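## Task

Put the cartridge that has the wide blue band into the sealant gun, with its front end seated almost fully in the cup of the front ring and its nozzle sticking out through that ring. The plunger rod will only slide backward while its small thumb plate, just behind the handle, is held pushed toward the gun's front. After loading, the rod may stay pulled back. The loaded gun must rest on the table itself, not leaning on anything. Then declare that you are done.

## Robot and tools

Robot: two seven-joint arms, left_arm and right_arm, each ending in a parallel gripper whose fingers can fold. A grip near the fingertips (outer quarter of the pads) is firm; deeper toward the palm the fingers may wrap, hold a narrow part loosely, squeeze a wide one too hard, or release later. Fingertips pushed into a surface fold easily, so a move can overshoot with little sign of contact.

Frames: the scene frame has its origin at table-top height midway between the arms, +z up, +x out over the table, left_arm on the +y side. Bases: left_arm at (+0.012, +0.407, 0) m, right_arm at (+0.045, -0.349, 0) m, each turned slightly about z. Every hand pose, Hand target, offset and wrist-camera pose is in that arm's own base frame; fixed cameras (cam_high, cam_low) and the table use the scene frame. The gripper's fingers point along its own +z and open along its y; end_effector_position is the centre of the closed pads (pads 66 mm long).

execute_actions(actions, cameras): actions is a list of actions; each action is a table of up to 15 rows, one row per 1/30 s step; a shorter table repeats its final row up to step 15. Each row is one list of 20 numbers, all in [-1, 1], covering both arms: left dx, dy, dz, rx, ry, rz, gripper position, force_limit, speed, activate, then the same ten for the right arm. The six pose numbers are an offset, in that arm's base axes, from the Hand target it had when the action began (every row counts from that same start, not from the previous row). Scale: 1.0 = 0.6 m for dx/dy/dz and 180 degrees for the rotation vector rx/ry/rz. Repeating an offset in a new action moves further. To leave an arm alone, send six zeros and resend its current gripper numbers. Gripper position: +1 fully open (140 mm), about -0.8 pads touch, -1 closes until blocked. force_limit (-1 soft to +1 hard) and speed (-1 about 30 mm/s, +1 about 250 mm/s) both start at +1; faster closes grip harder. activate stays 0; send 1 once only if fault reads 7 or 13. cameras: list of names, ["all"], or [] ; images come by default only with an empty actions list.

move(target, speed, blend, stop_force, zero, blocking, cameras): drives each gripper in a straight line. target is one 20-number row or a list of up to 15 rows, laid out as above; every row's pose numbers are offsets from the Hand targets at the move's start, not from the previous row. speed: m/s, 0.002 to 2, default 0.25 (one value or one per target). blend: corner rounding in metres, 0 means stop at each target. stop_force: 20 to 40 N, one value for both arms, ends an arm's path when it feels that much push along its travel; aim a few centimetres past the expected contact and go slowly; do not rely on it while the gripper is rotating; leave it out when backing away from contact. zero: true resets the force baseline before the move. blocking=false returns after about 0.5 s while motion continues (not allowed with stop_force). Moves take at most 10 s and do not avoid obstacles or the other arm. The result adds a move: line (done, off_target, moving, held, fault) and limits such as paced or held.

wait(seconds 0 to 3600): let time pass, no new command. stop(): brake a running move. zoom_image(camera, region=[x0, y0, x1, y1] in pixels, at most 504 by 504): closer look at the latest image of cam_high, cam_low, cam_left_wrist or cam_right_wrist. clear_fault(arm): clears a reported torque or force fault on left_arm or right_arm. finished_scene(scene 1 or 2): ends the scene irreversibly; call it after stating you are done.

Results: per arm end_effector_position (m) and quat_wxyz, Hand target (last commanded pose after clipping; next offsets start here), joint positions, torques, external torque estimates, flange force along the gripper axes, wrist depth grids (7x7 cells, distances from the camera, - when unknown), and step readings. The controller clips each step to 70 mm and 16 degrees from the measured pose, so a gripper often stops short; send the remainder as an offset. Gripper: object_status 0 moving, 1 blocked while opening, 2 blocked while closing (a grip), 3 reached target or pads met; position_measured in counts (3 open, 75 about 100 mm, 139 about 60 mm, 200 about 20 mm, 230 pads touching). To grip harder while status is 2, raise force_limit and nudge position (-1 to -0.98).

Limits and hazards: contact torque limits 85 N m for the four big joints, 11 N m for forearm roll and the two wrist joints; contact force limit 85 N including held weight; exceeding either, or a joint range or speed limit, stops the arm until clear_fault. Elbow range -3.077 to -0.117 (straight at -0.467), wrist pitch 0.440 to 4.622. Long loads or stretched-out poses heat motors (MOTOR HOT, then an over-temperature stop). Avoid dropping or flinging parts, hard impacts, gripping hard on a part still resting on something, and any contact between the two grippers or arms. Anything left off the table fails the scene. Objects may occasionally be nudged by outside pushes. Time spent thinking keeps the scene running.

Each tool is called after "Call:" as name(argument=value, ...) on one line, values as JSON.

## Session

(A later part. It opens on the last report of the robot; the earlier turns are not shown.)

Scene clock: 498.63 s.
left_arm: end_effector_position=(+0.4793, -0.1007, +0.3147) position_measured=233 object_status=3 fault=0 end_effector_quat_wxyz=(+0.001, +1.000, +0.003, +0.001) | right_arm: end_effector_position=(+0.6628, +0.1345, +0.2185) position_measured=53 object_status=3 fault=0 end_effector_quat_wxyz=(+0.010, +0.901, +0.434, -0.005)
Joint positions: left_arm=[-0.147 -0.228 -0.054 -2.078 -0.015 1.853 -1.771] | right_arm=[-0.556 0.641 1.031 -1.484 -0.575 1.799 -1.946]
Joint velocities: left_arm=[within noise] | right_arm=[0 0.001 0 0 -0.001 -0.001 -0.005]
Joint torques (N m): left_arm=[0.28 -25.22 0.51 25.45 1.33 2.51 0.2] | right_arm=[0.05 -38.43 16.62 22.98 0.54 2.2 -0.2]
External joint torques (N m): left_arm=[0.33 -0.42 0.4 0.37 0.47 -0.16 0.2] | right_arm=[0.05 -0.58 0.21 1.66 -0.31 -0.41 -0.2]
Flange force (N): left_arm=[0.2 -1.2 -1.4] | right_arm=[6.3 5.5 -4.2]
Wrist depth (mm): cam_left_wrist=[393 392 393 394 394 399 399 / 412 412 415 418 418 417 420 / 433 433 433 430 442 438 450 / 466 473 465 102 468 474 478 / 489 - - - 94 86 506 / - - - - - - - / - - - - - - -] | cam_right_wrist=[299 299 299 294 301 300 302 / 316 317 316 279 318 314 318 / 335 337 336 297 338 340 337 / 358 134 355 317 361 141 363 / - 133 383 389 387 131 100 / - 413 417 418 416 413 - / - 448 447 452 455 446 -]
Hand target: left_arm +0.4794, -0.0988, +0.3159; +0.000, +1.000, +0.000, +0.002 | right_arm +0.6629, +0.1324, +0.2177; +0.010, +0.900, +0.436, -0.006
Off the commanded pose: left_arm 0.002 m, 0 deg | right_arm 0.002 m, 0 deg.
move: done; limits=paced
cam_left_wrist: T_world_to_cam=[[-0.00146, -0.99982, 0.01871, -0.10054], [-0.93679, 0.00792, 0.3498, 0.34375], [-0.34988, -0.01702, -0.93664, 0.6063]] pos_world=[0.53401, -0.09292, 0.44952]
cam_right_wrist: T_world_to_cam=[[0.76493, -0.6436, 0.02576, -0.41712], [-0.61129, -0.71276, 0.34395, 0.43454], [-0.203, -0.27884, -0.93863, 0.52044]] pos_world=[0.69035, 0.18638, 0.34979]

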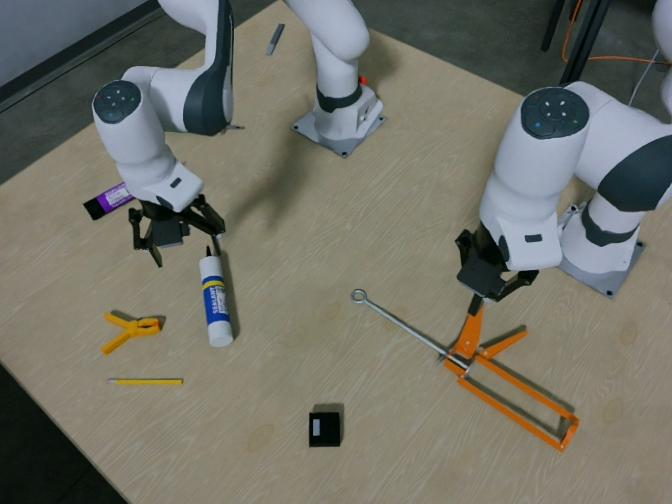

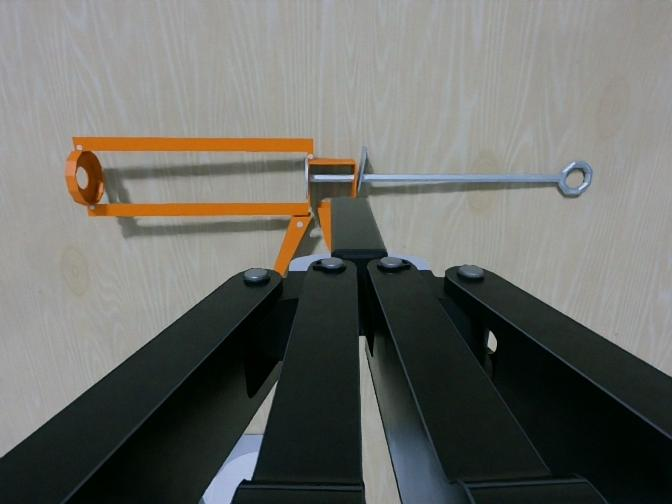

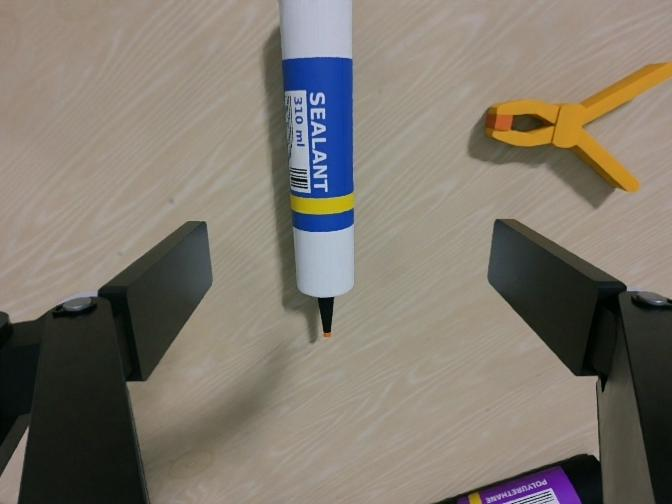

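Call:
move(target=[[0,0,0,0,0,0,-0.9,-0.6,0,0,0.011,0.056,-0.276,0,0,-0.004,0.3,0.0,0,0],[0,0,0,0,0,0,-0.9,-0.6,0,0,0.011,0.056,-0.276,0,0,-0.004,-1,-0.1,-1,0]], speed=0.15, cameras=["cam_low","cam_right_wrist"])

Scene clock: 517.00 s.
left_arm: end_effector_position=(+0.4793, -0.1007, +0.3147) position_measured=233 object_status=3 fault=0 end_effector_quat_wxyz=(+0.001, +1.000, +0.003, +0.001) | right_arm: end_effector_position=(+0.6680, +0.1656, +0.0511) position_measured=158 object_status=2 fault=0 end_effector_quat_wxyz=(+0.009, +0.902, +0.432, -0.009)
Joint positions: left_arm=[-0.147 -0.228 -0.054 -2.078 -0.015 1.853 -1.771] | right_arm=[-0.42 0.843 0.863 -1.573 -0.723 2.059 -1.821]
Joint torques (N m): left_arm=[0.33 -25.27 0.44 25.44 1.34 2.51 0.22] | right_arm=[0.35 -45.08 18.65 20.25 0.7 2.61 0.21]
External joint torques (N m): left_arm=[0.31 -0.24 0.26 0.24 0.47 -0.16 0.22] | right_arm=[0.37 -1.44 -0.08 1.33 -0.07 0.01 0.21]
Flange force (N): left_arm=[0.3 -1.0 -1.0] | right_arm=[3.7 1.8 -1.8]
Wrist depth (mm): cam_left_wrist=[392 394 394 395 395 398 397 / 414 417 416 415 421 420 421 / 431 435 435 430 439 438 449 / 465 465 461 102 468 473 476 / 491 - - - 94 86 509 / - - - - - - - / - - - - - - -] | cam_right_wrist=[153 154 154 110 153 155 154 / 163 164 163 118 159 163 164 / 174 174 173 127 170 174 174 / 185 186 181 135 137 186 186 / - - 97 147 149 - 194 / - - - 157 166 - - / - - - 171 - - -]
Hand target: left_arm +0.4794, -0.0988, +0.3159; +0.000, +1.000, +0.000, +0.002 | right_arm +0.6695, +0.1660, +0.0521; +0.010, +0.903, +0.430, -0.006
Off the commanded pose: left_arm 0.002 m, 0 deg | right_arm 0.002 m, 0 deg.
move: done
cam_right_wrist: T_world_to_cam=[[0.76132, -0.64802, 0.02138, -0.39341], [-0.61299, -0.70863, 0.34941, 0.51759], [-0.21128, -0.27912, -0.93673, 0.37847]] pos_world=[0.69675, 0.21748, 0.18208]

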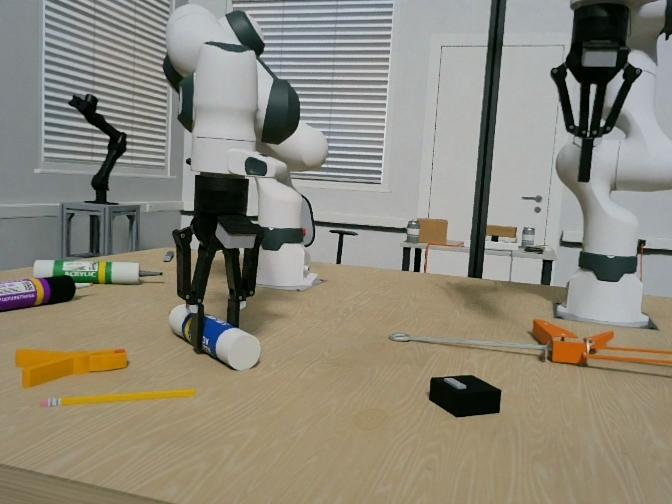

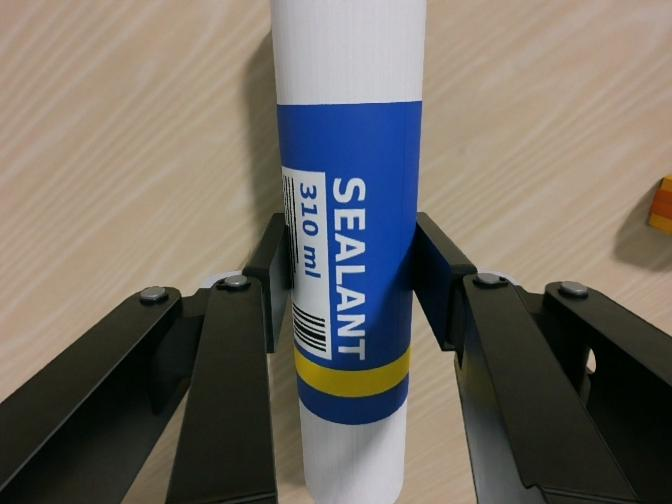

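Call:
move(target=[[-0.0365,0.523,0,0,0,-0.5,-0.4,-0.6,0,0,0,0,0.33,0,0,0,-1,-0.1,-1,0],[-0.0365,0.523,-0.448,0,0,-0.5,-0.4,-0.6,0,0,-0.11,0.06,0.33,0,0,-0.783,-1,-0.1,-1,0]], speed=0.25, cameras=["cam_high","cam_low","cam_left_wrist","cam_right_wrist"])

Scene clock: 597.00 s.
left_arm: end_effector_position=(+0.4566, +0.2151, +0.0468) position_measured=179 object_status=3 fault=0 end_effector_quat_wxyz=(+0.002, +0.709, -0.705, +0.000) | right_arm: end_effector_position=(+0.6007, +0.1996, +0.2438) position_measured=158 object_status=2 fault=0 end_effector_quat_wxyz=(+0.004, +0.709, -0.705, -0.015)
Joint positions: left_arm=[-0.472 0.251 0.896 -2.366 -0.332 2.495 0.671] | right_arm=[0.005 0.28 0.347 -1.649 -0.074 1.892 0.359]
Joint velocities: left_arm=[within noise] | right_arm=[-0.001 0 -0.001 0 0 0 0.006]
Joint torques (N m): left_arm=[0.51 -22.46 6.29 19.12 0.42 2.77 0.17] | right_arm=[0.36 -45.19 3.47 28.13 0.95 2.86 0.19]
External joint torques (N m): left_arm=[0.62 0.26 0.43 -0.16 -0.03 0.25 0.17] | right_arm=[0.4 -5.49 0.23 3.54 0.21 0.38 0.19]
Flange force (N): left_arm=[-1.7 -0.1 2.0] | right_arm=[0.1 2.9 -8.5]
Wrist depth (mm): cam_left_wrist=[159 158 127 106 126 160 161 / 168 168 169 170 170 170 171 / 180 179 180 180 181 182 182 / 192 192 190 193 165 192 196 / - - - 209 - 87 205 / - - - 226 - - - / - - - 246 - - -] | cam_right_wrist=[315 315 318 109 326 329 336 / 329 330 333 118 339 353 356 / 347 352 357 127 360 373 379 / 368 372 133 135 138 394 403 / - - 88 147 149 - 422 / - - - 157 - - - / - - - 170 - - -]
Hand target: left_arm +0.4575, +0.2150, +0.0471; +0.001, +0.707, -0.707, +0.001 | right_arm +0.6035, +0.2020, +0.2501; -0.003, +0.707, -0.707, -0.012
Off the commanded pose: left_arm 0.001 m, 0 deg | right_arm 0.007 m, 1 deg.
move: off_target (right_arm)
cam_left_wrist: T_world_to_cam=[[-0.99983, 0.00016, 0.01854, 0.46091], [0.00662, 0.93712, 0.34893, -0.21685], [-0.01731, 0.34899, -0.93697, 0.12221]] pos_world=[0.46438, 0.16049, 0.18163]
cam_right_wrist: T_world_to_cam=[[-0.99899, 0.02064, 0.04, 0.59519], [0.03309, 0.93912, 0.342, -0.2821], [-0.03051, 0.34297, -0.93885, 0.32199]] pos_world=[0.61375, 0.14221, 0.37497]

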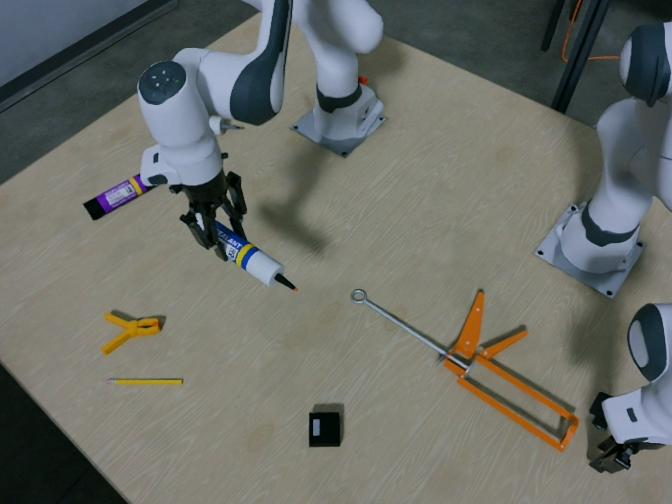

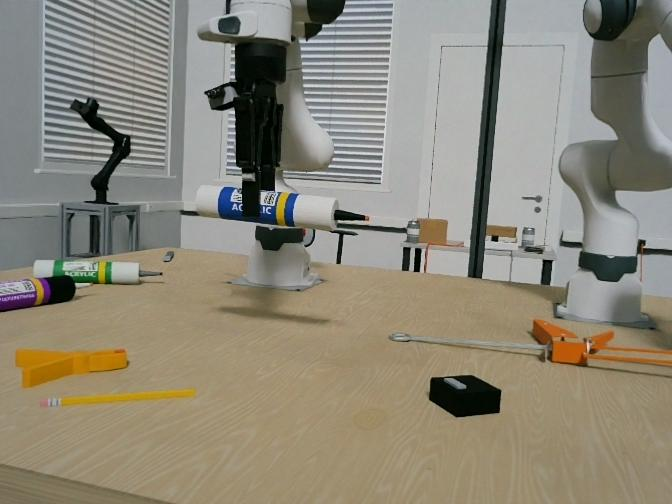

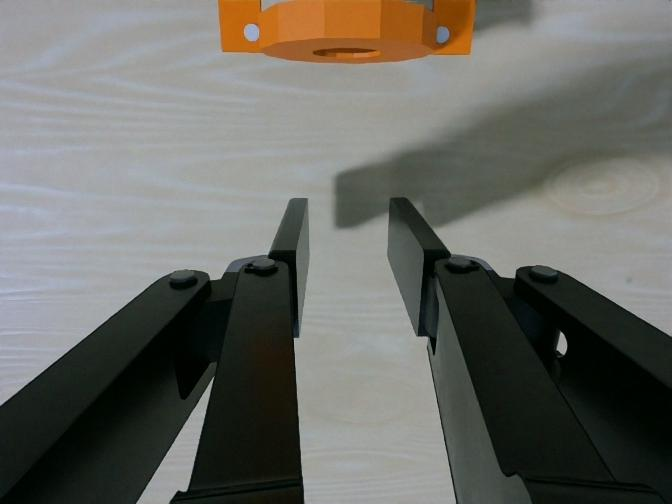

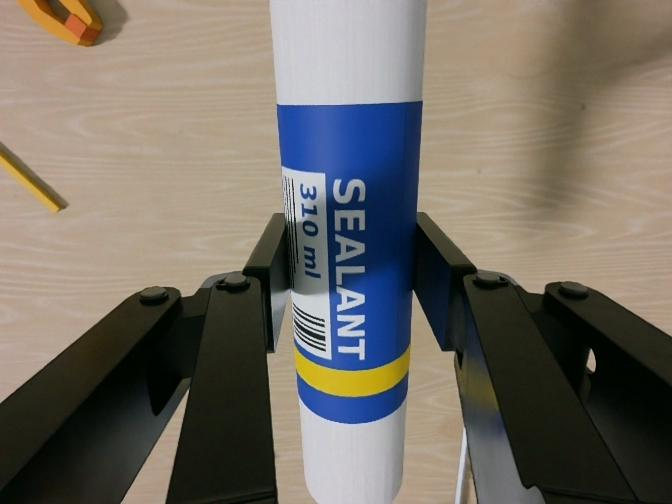

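Call:
move(target=[0,-0.467,0,0,0,0,-0.4,-0.6,0,0,0,0,0,0,0,0,-1,-0.1,-1,0], speed=0.1, cameras=["cam_high","cam_left_wrist","cam_right_wrist"])

Scene clock: 608.63 s.
left_arm: end_effector_position=(+0.4567, -0.0648, +0.0471) position_measured=179 object_status=3 fault=0 end_effector_quat_wxyz=(+0.002, +0.704, -0.710, +0.001) | right_arm: end_effector_position=(+0.6007, +0.1996, +0.2438) position_measured=158 object_status=2 fault=0 end_effector_quat_wxyz=(+0.004, +0.708, -0.706, -0.015)
Joint positions: left_arm=[-1.086 0.08 0.934 -2.524 -0.128 2.568 -0.038] | right_arm=[0.005 0.28 0.347 -1.649 -0.074 1.892 0.361]
Joint velocities: left_arm=[0 0.001 0 -0.001 0 -0.001 -0.006] | right_arm=[within noise]
Joint torques (N m): left_arm=[-0.93 -16.44 2.24 19.07 0.22 2.75 -0.39] | right_arm=[0.11 -45.18 4.04 28.09 0.89 2.83 0.18]
External joint torques (N m): left_arm=[-0.83 0.85 0.5 -0.14 -0.2 0.15 -0.39] | right_arm=[0.31 -5.15 0.9 3.26 0.15 0.32 0.18]
Flange force (N): left_arm=[0.0 0.0 0.0] | right_arm=[-0.1 3.1 -7.9]
Wrist depth (mm): cam_left_wrist=[160 160 157 162 158 160 160 / 170 171 166 170 166 170 170 / 181 182 176 165 166 181 181 / 194 193 191 194 165 191 193 / - - - 208 - 87 202 / - - - 225 - - - / - - - 245 - - -] | cam_right_wrist=[309 314 316 109 325 332 336 / 327 333 332 118 340 354 356 / 347 352 355 127 361 371 377 / 365 369 133 135 137 392 404 / - - 88 148 149 - 425 / - - - 158 - - - / - - - 169 - - -]
Hand target: left_arm +0.4575, -0.0652, +0.0471; +0.001, +0.707, -0.707, +0.001 | right_arm +0.6035, +0.2020, +0.2501; -0.003, +0.707, -0.707, -0.012
Off the commanded pose: left_arm 0.001 m, 0 deg | right_arm 0.007 m, 1 deg.
move: done
cam_left_wrist: T_world_to_cam=[[-0.99973, 0.0152, 0.01774, 0.46208], [0.02043, 0.93726, 0.34804, 0.03908], [-0.01134, 0.3483, -0.93731, 0.21746]] pos_world=[0.46362, -0.1194, 0.18203]
cam_right_wrist: T_world_to_cam=[[-0.99894, 0.02285, 0.04007, 0.59472], [0.03519, 0.93907, 0.34192, -0.28335], [-0.02981, 0.34297, -0.93887, 0.32157]] pos_world=[0.61364, 0.14221, 0.37497]

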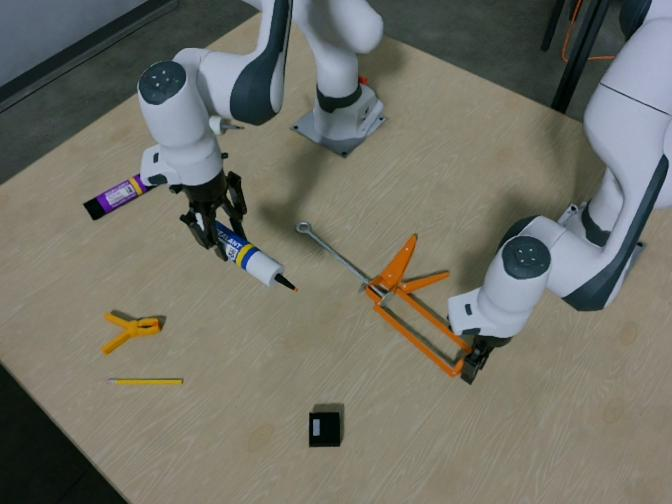

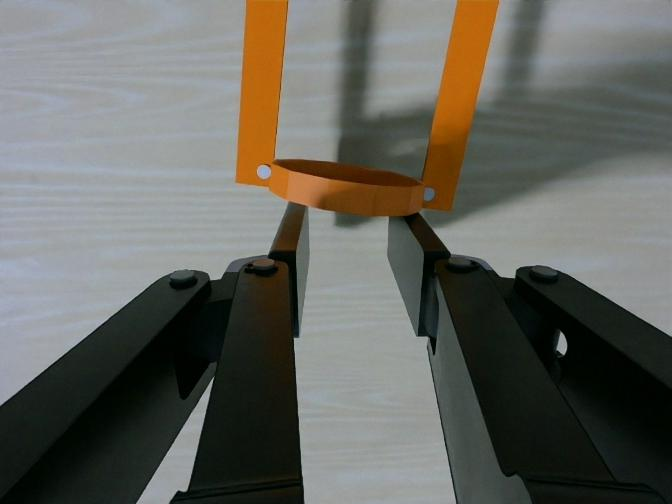

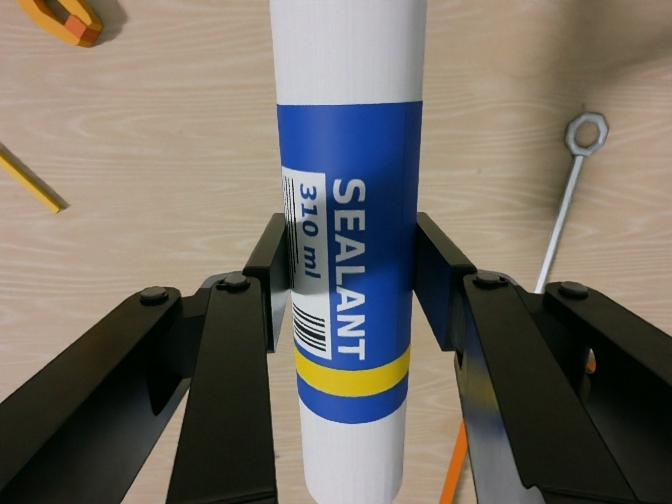

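Call:
move(target=[0,0.2,0.1,0,0,0,-0.4,-0.6,0,0,-0.272,0.48,-0.09,0,0,-0.044,-1,-0.1,-1,0], speed=0.25, cameras=["cam_high","cam_low","cam_left_wrist","cam_right_wrist"])

Scene clock: 633.70 s.
left_arm: end_effector_position=(+0.4575, +0.0547, +0.1064) position_measured=179 object_status=3 fault=0 end_effector_quat_wxyz=(+0.001, +0.710, -0.704, +0.002) | right_arm: end_effector_position=(+0.4388, +0.4876, +0.1914) position_measured=158 object_status=2 fault=0 end_effector_quat_wxyz=(-0.001, -0.659, +0.752, +0.012)
Joint positions: left_arm=[-0.913 -0.171 1.041 -2.492 0.212 2.395 -0.043] | right_arm=[0.493 0.374 0.388 -1.667 -0.127 2.013 1.044]
Joint velocities: left_arm=[within noise] | right_arm=[0.001 0 0 0 0 0 0.006]
Joint torques (N m): left_arm=[0.14 -10.51 -3.8 21.45 1 2.46 0.23] | right_arm=[0.47 -46.16 4.95 28.54 0.84 2.54 0.32]
External joint torques (N m): left_arm=[0.14 -0.25 0.42 -0.04 0.48 -0.16 0.23] | right_arm=[0.56 -4.39 0.2 4.35 0.11 0.06 0.32]
Flange force (N): left_arm=[-1.1 2.5 -1.8] | right_arm=[-6.1 -2.8 -9.7]
Wrist depth (mm): cam_left_wrist=[213 213 212 212 213 212 212 / 225 226 226 225 225 225 225 / 241 241 240 241 240 240 240 / 258 256 250 253 164 253 256 / - - - 277 - 87 267 / - - - 299 - - - / - - - 324 - - -] | cam_right_wrist=[269 272 275 109 279 280 284 / 287 287 288 118 261 298 303 / 299 304 306 127 285 315 323 / 317 321 315 136 138 337 343 / - - - 148 149 - 354 / - - - 157 - - - / - - - 174 - - -]
Hand target: left_arm +0.4575, +0.0548, +0.1071; +0.001, +0.707, -0.707, +0.001 | right_arm +0.4403, +0.4900, +0.1961; +0.003, -0.657, +0.754, +0.012
Off the commanded pose: left_arm 0.001 m, 1 deg | right_arm 0.006 m, 1 deg.
move: off_target (right_arm)
cam_left_wrist: T_world_to_cam=[[-0.99988, -0.00246, 0.01531, 0.46124], [0.00302, 0.93735, 0.34838, -0.08566], [-0.01521, 0.34838, -0.93723, 0.23318]] pos_world=[0.46498, 0.00019, 0.24133]
cam_right_wrist: T_world_to_cam=[[-0.98679, 0.15883, 0.03188, 0.35839], [0.16013, 0.92643, 0.3407, -0.57861], [0.02458, 0.34131, -0.93963, 0.14589]] pos_world=[0.44272, 0.42933, 0.32279]

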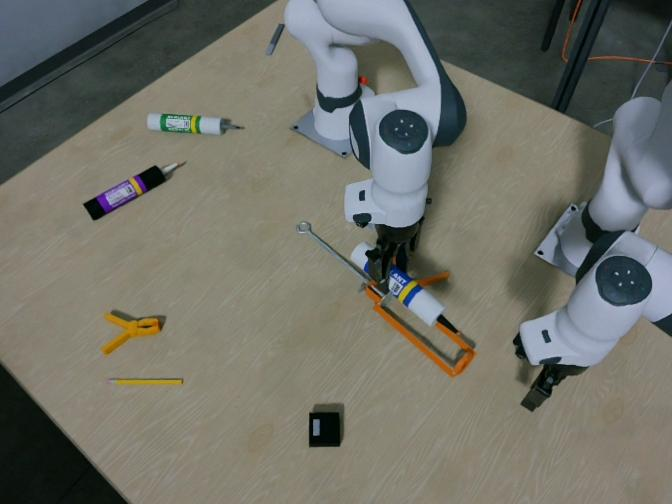

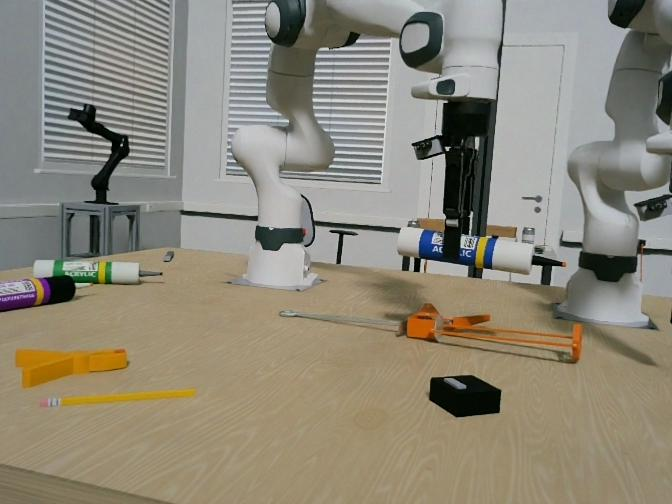

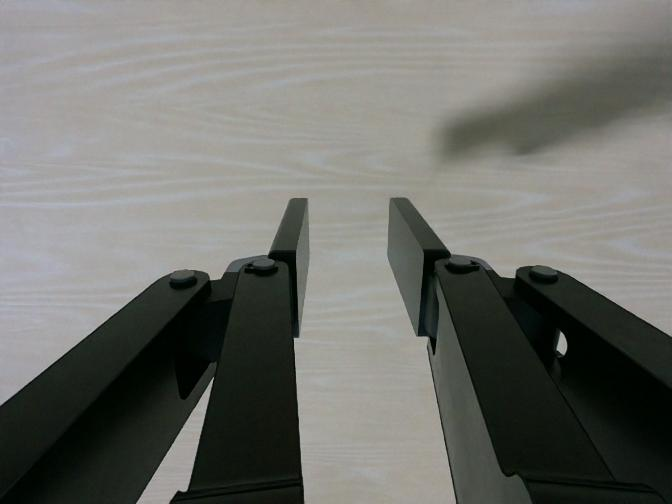

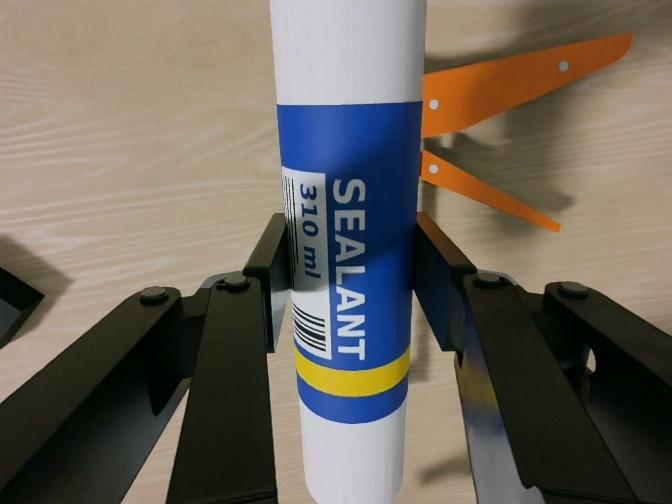

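Call:
zoom_image(camera="cam_high", region=[340, 220, 500, 400])

Call:
zoom_image(camera="cam_low", region=[380, 200, 600, 380])

Scaled by 2.800 from the camera's image (finer frame: 960x720).

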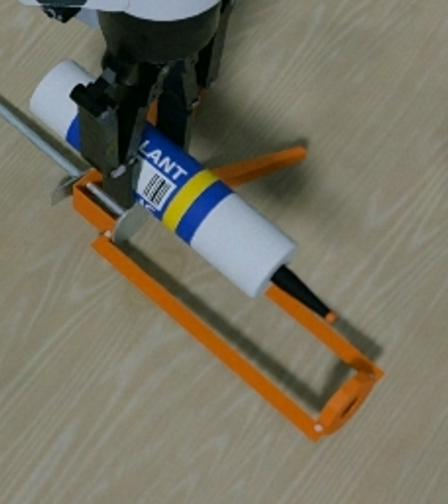

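Scaled by 2.291 from the camera's image (finer frame: 960x720).

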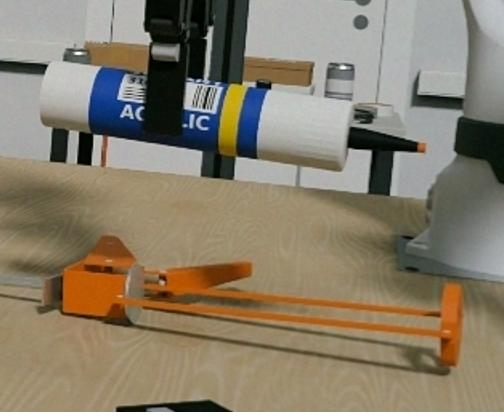

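Call:
move(target=[0,0,0,0,0,0,-0.4,-0.6,0,0,-0.0263,-0.02,-0.11,-0.0417,0,-0.007,-1,-0.1,-1,0], speed=0.12, cameras=["cam_high","cam_low","cam_right_wrist"])

Call:
zoom_image(camera="cam_high", region=[340, 240, 500, 400])

Call:
zoom_image(camera="cam_low", region=[380, 220, 600, 380])

Scene clock: 707.53 s.
left_arm: end_effector_position=(+0.4575, +0.0547, +0.1064) position_measured=179 object_status=3 fault=0 end_effector_quat_wxyz=(+0.001, +0.710, -0.704, +0.002) | right_arm: end_effector_position=(+0.4222, +0.4756, +0.1244) position_measured=158 object_status=2 fault=0 end_effector_quat_wxyz=(-0.045, -0.649, +0.759, -0.036)
Joint positions: left_arm=[-0.913 -0.171 1.041 -2.492 0.212 2.395 -0.043] | right_arm=[0.593 0.466 0.324 -1.678 -0.22 2.011 1.153]
Joint velocities: left_arm=[within noise] | right_arm=[0 0 0 -0.002 0 0 0.005]
Joint torques (N m): left_arm=[0.09 -10.55 -3.82 21.45 0.99 2.45 0.19] | right_arm=[0.52 -49.2 5.01 27.32 0.46 2.09 0.31]
External joint torques (N m): left_arm=[0.11 -0.37 0.41 0.13 0.48 -0.13 0.19] | right_arm=[0.68 -4.7 0.15 3.91 -0.14 -0.1 0.31]
Flange force (N): left_arm=[-1.1 2.6 -2.3] | right_arm=[-3.9 -1.6 -9.5]
Wrist depth (mm): cam_left_wrist=[213 213 212 213 212 213 213 / 225 226 225 225 226 226 225 / 240 240 241 240 240 240 241 / 257 258 250 253 165 254 256 / - - - 276 - 87 268 / - - - 297 - - - / - - - 326 - - -] | cam_right_wrist=[228 229 230 109 233 234 237 / 234 236 237 118 212 214 241 / 243 245 247 126 214 251 254 / 252 254 251 136 137 258 262 / - - - 147 149 - 269 / - - - 159 - - - / - - - 172 - - -]
Hand target: left_arm +0.4575, +0.0548, +0.1071; +0.001, +0.707, -0.707, +0.001 | right_arm +0.4245, +0.4780, +0.1301; -0.039, -0.647, +0.760, -0.038
Off the commanded pose: left_arm 0.001 m, 1 deg | right_arm 0.007 m, 1 deg.
move: off_target (right_arm)
cam_right_wrist: T_world_to_cam=[[-0.98298, 0.18333, 0.0116, 0.33535], [0.18146, 0.95919, 0.21685, -0.55116], [0.02863, 0.21527, -0.97613, 0.15019]] pos_world=[0.42536, 0.43485, 0.26224]

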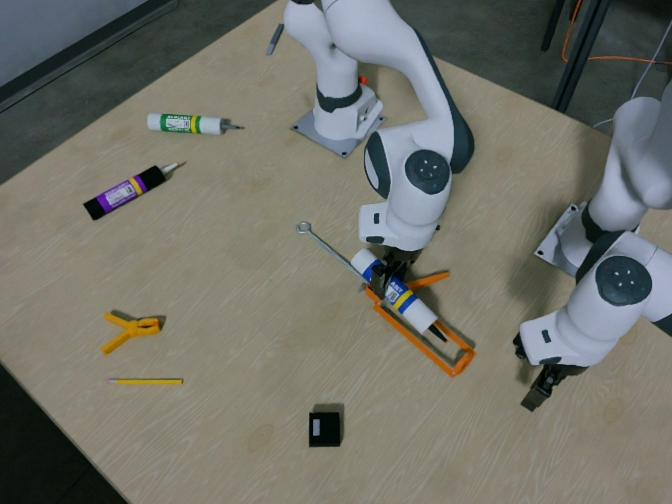

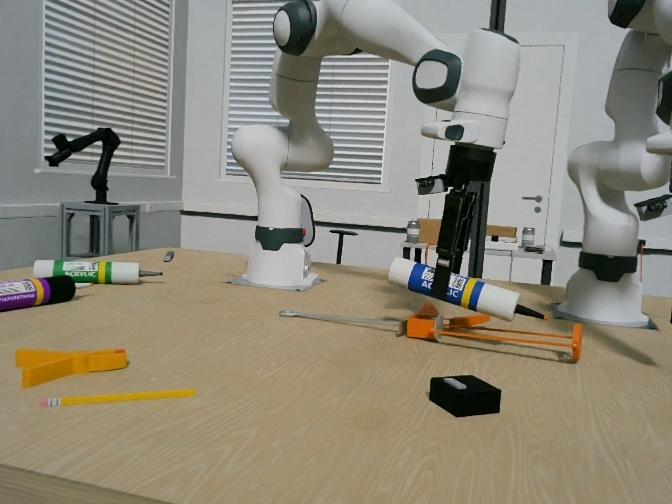

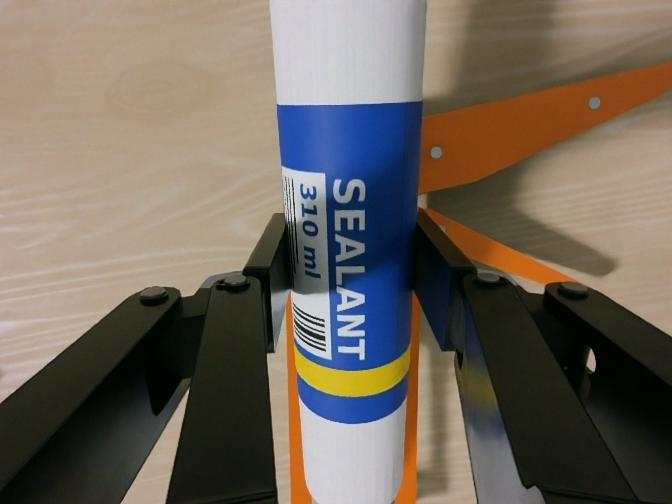

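Scaled by 3.150 from the camera's image (finer frame: 960x720).

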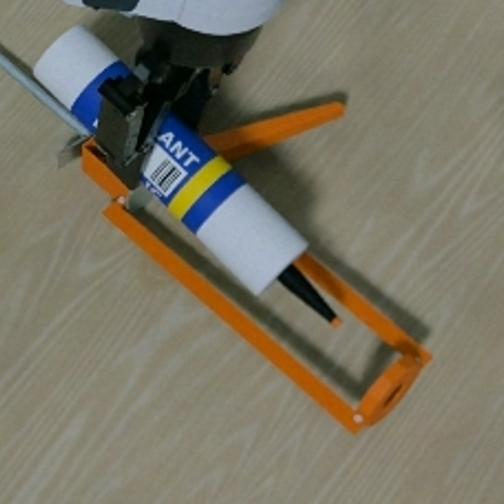

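Scaled by 2.291 from the camera's image (finer frame: 960x720).

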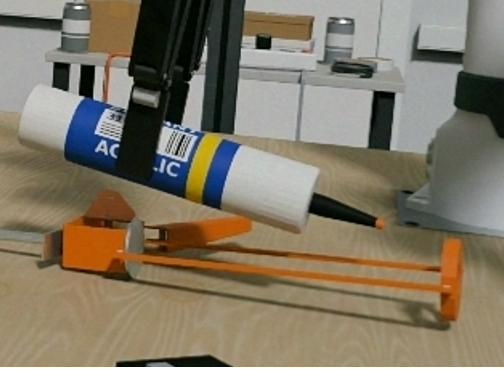

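Call:
move(target=[0,0,0,0,0,0,-0.4,-0.6,0,0,0.0,0.032,-0.038,0,0,0,-1,-0.1,-1,0], speed=0.1, cameras=["cam_high","cam_low"])

Call:
zoom_image(camera="cam_high", region=[380, 280, 500, 400])

Call:
zoom_image(camera="cam_low", region=[380, 240, 600, 380])

Scene clock: 721.97 s.
left_arm: end_effector_position=(+0.4575, +0.0547, +0.1064) position_measured=179 object_status=3 fault=0 end_effector_quat_wxyz=(+0.001, +0.710, -0.704, +0.002) | right_arm: end_effector_position=(+0.4214, +0.4933, +0.1020) position_measured=158 object_status=2 fault=0 end_effector_quat_wxyz=(-0.047, -0.649, +0.759, -0.037)
Joint positions: left_arm=[-0.913 -0.171 1.041 -2.492 0.212 2.395 -0.043] | right_arm=[0.629 0.537 0.311 -1.625 -0.235 2.021 1.178]
Joint velocities: left_arm=[within noise] | right_arm=[0.002 0 -0.001 -0.001 0.001 0 0.006]
Joint torques (N m): left_arm=[0.1 -10.52 -3.77 21.45 1 2.46 0.19] | right_arm=[0.7 -51.19 5.45 27.12 0.34 2.37 0.2]
External joint torques (N m): left_arm=[0.12 -0.28 0.46 0.01 0.49 -0.15 0.19] | right_arm=[0.85 -4.53 0.08 3.79 -0.27 0.18 0.2]
Flange force (N): left_arm=[-1.1 2.5 -1.9] | right_arm=[-4.3 -1.7 -8.4]
Wrist depth (mm): cam_left_wrist=[213 213 213 212 213 212 212 / 226 226 226 225 226 226 225 / 240 240 240 240 239 241 241 / 256 257 249 253 165 254 258 / - - - 277 - 87 269 / - - - 300 - - - / - - - 324 - - -] | cam_right_wrist=[208 210 211 109 213 213 190 / 215 215 216 118 188 190 225 / 222 223 224 127 198 231 231 / 230 230 230 135 137 236 240 / - - 97 147 149 - 247 / - - - 158 - - - / - - - 172 - - -]
Hand target: left_arm +0.4575, +0.0548, +0.1071; +0.001, +0.707, -0.707, +0.001 | right_arm +0.4245, +0.4972, +0.1073; -0.039, -0.647, +0.760, -0.038
Off the commanded pose: left_arm 0.001 m, 1 deg | right_arm 0.007 m, 1 deg.
move: off_target (right_arm)

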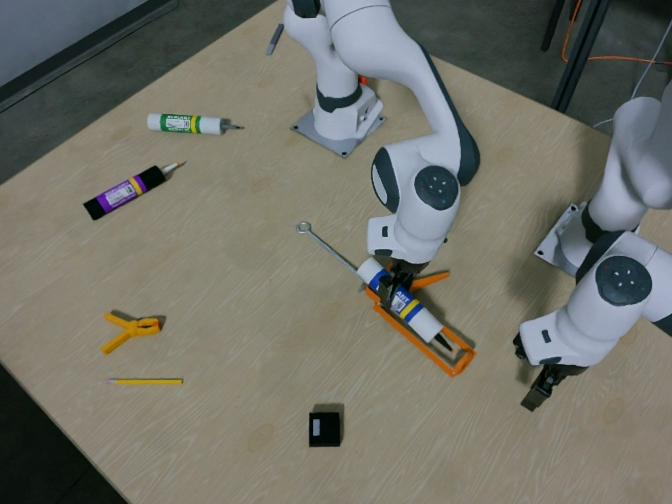

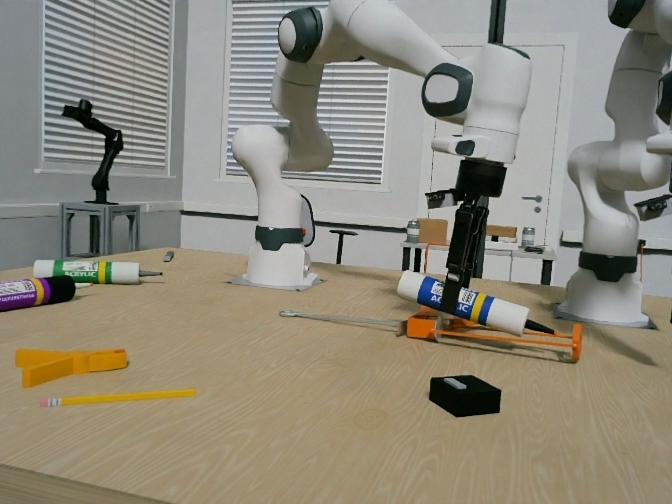

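Scaled by 4.200 from the camera's image (finer frame: 960x720).

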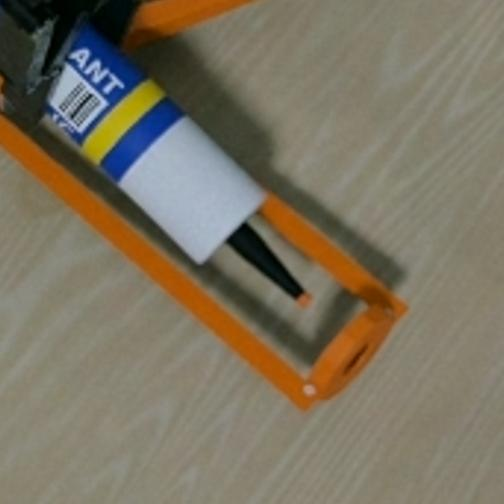

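Scaled by 2.291 from the camera's image (finer frame: 960x720).

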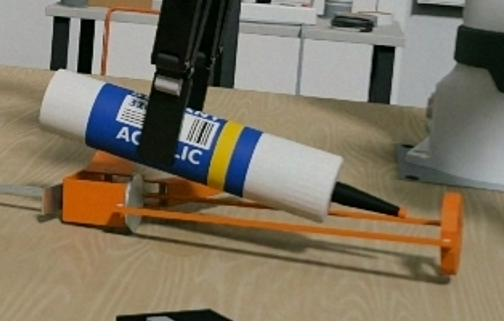

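Call:
move(target=[0,0,0,0,0,0,-0.4,-0.6,0,0,0.0108,0.083,-0.025,0,0,0,-1,-0.1,-1,0], speed=0.06, stop_force=22, cameras=["cam_high","cam_low","cam_right_wrist"])

Call:
zoom_image(camera="cam_high", region=[350, 240, 510, 400])

Call:
zoom_image(camera="cam_low", region=[380, 240, 600, 380])

Scene clock: 738.63 s.
left_arm: end_effector_position=(+0.4575, +0.0547, +0.1064) position_measured=179 object_status=3 fault=0 end_effector_quat_wxyz=(+0.001, +0.710, -0.704, +0.002) | right_arm: end_effector_position=(+0.4296, +0.5444, +0.0875) position_measured=158 object_status=2 fault=0 end_effector_quat_wxyz=(-0.044, -0.649, +0.759, -0.038)
Joint positions: left_arm=[-0.913 -0.171 1.041 -2.492 0.212 2.395 -0.043] | right_arm=[0.715 0.698 0.282 -1.396 -0.252 1.957 1.209]
Joint torques (N m): left_arm=[0.07 -10.54 -3.82 21.47 0.98 2.45 0.22] | right_arm=[0.51 -55.79 6.13 27.5 0.64 2.06 0.22]
External joint torques (N m): left_arm=[0.08 -0.35 0.4 0.13 0.47 -0.14 0.22] | right_arm=[0.4 -4.85 0.12 4.12 0 -0.1 0.22]
Flange force (N): left_arm=[-1.1 2.3 -2.2] | right_arm=[-6.8 -3.4 -9.5]
Wrist depth (mm): cam_left_wrist=[213 213 213 213 212 213 213 / 225 226 225 226 226 225 226 / 240 241 240 240 241 240 241 / 256 257 250 253 165 254 258 / - - - 277 - 87 269 / - - - 298 - - - / - - - 323 - - -] | cam_right_wrist=[195 195 196 109 166 201 202 / 202 202 203 118 175 181 208 / 208 209 210 127 189 215 215 / 215 217 215 135 137 223 224 / - - 131 148 149 - 230 / - - - 158 - - - / - - - 176 - - -]
Hand target: left_arm +0.4575, +0.0548, +0.1071; +0.001, +0.707, -0.707, +0.001 | right_arm +0.4310, +0.5470, +0.0923; -0.039, -0.647, +0.760, -0.038
Off the commanded pose: left_arm 0.001 m, 1 deg | right_arm 0.006 m, 1 deg.
move: off_target (right_arm)
cam_right_wrist: T_world_to_cam=[[-0.98291, 0.18394, 0.00794, 0.33042], [0.18126, 0.95917, 0.21714, -0.61046], [0.03233, 0.21487, -0.97611, 0.09775]] pos_world=[0.43226, 0.50375, 0.22534]

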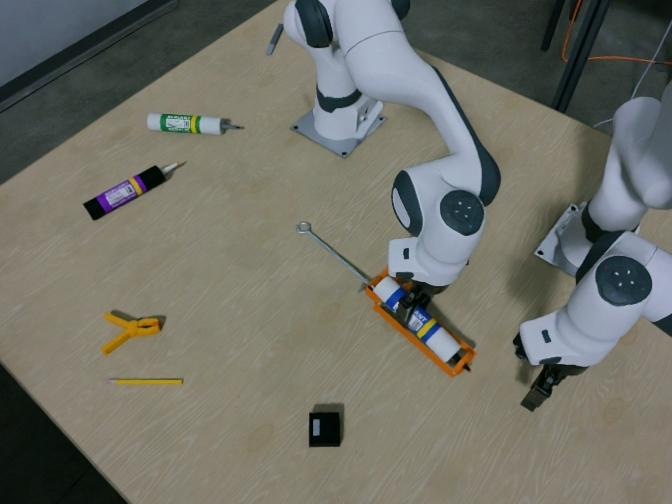

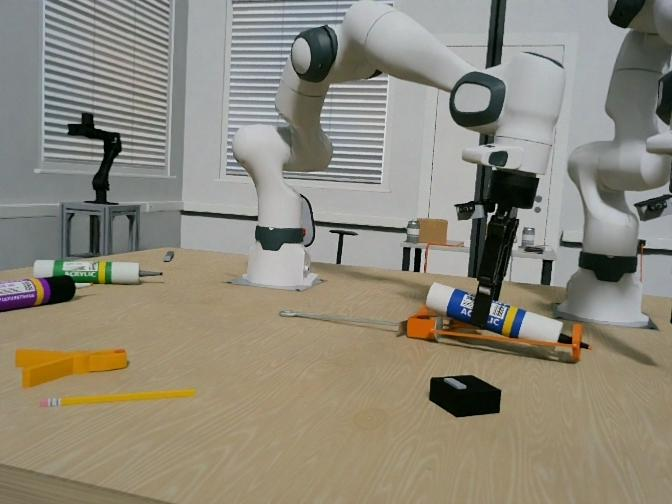

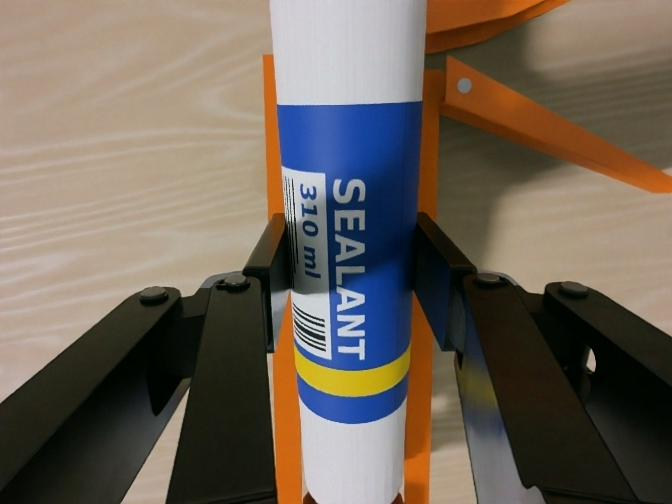

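Scaled by 3.150 from the camera's image (finer frame: 960x720).

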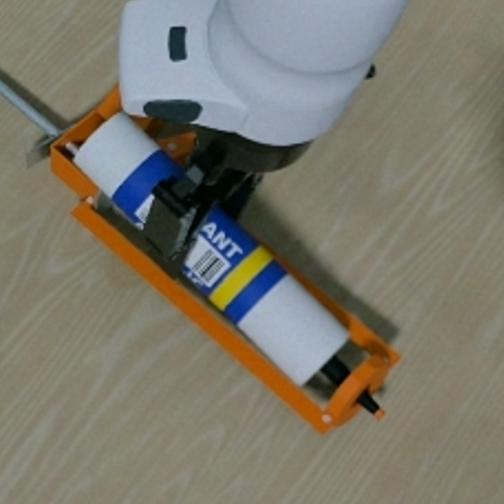

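Scaled by 2.291 from the camera's image (finer frame: 960x720).

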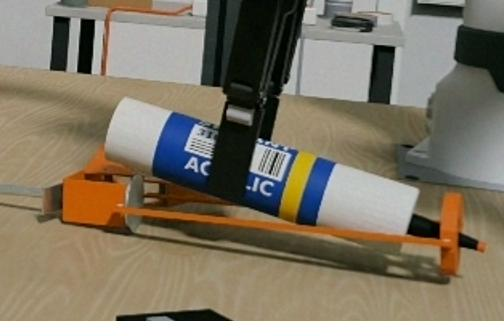

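Call:
move(target=[[0,0,0,0,0,0,-0.4,-0.6,0,0,0.002,0.0167,-0.0033,0,0,0,-1,-0.1,-1,0],[0,0,0,0,0,0,-0.4,-0.6,0,0,0.002,0.0067,-0.041,0.0556,-0.006,0,-1,-0.1,-1,0]], speed=0.05, cameras=["cam_high","cam_low"])

Call:
zoom_image(camera="cam_high", region=[350, 240, 510, 400])

Call:
zoom_image(camera="cam_low", region=[380, 240, 600, 380])

Scene clock: 788.83 s.
left_arm: end_effector_position=(+0.4575, +0.0547, +0.1064) position_measured=179 object_status=3 fault=0 end_effector_quat_wxyz=(+0.001, +0.710, -0.704, +0.002) | right_arm: end_effector_position=(+0.4351, +0.5551, +0.0770) position_measured=158 object_status=2 fault=0 end_effector_quat_wxyz=(+0.032, -0.649, +0.760, +0.022)
Joint positions: left_arm=[-0.913 -0.171 1.041 -2.492 0.212 2.395 -0.043] | right_arm=[0.602 0.597 0.346 -1.649 -0.211 2.278 1.173]
Joint velocities: left_arm=[within noise] | right_arm=[-0.001 -0.001 -0.002 0 0 0.002 -0.004]
Joint torques (N m): left_arm=[0.11 -10.55 -3.77 21.47 0.99 2.46 0.17] | right_arm=[-0.38 -43.23 6.17 20.14 0.91 2.41 0.07]
External joint torques (N m): left_arm=[0.21 -0.37 0.54 0.03 0.47 -0.15 0.17] | right_arm=[-0.55 4.18 -0.76 -2.8 0.27 -0.26 0.07]
Flange force (N): left_arm=[-1.2 2.9 -2.2] | right_arm=[2.0 0.1 6.6]
Wrist depth (mm): cam_left_wrist=[213 212 213 212 213 213 213 / 226 226 226 225 226 226 226 / 240 241 240 241 240 241 239 / 257 257 250 253 165 252 257 / - - - 275 - 87 268 / - - - 297 - - - / - - - 326 - - -] | cam_right_wrist=[171 172 172 97 155 151 176 / 182 183 182 107 164 187 165 / 195 194 195 117 173 198 201 / 209 209 204 132 135 213 215 / - - 131 151 151 - 225 / - - - 176 - - - / - - - 216 - - -]
Hand target: left_arm +0.4575, +0.0548, +0.1071; +0.001, +0.707, -0.707, +0.001 | right_arm +0.4322, +0.5511, +0.0677; +0.024, -0.648, +0.761, +0.023
Off the commanded pose: left_arm 0.001 m, 1 deg | right_arm 0.011 m, 1 deg.
move: off_target (right_arm)

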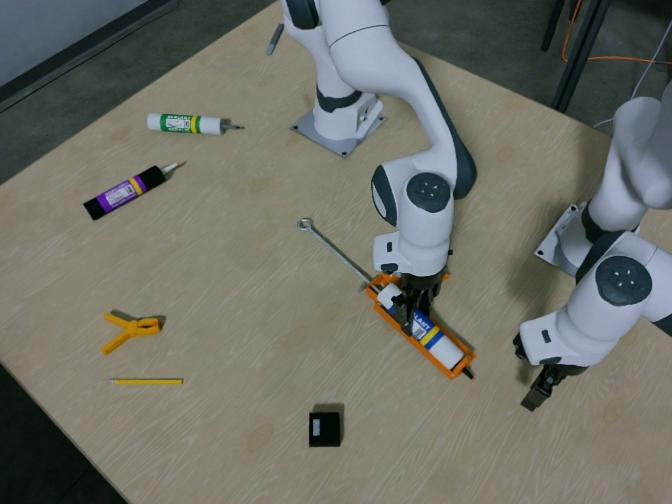

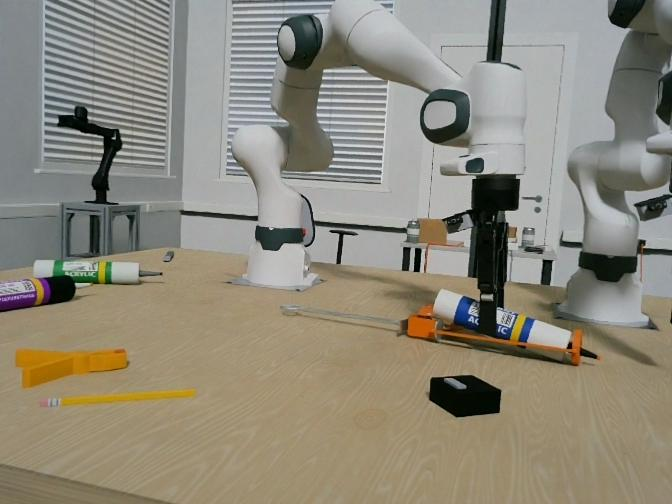

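Scaled by 3.150 from the camera's image (finer frame: 960x720).

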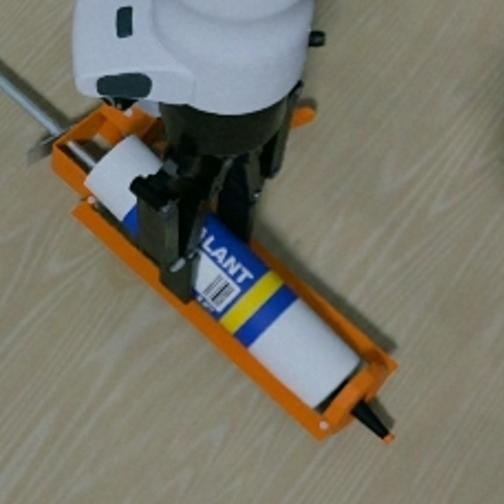

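Scaled by 2.291 from the camera's image (finer frame: 960x720).

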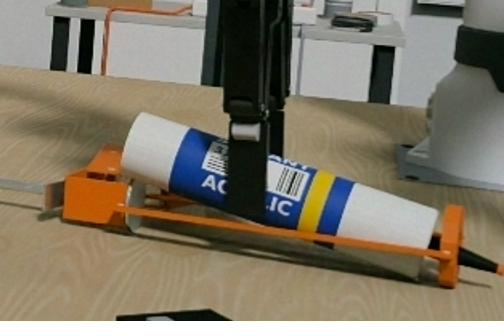

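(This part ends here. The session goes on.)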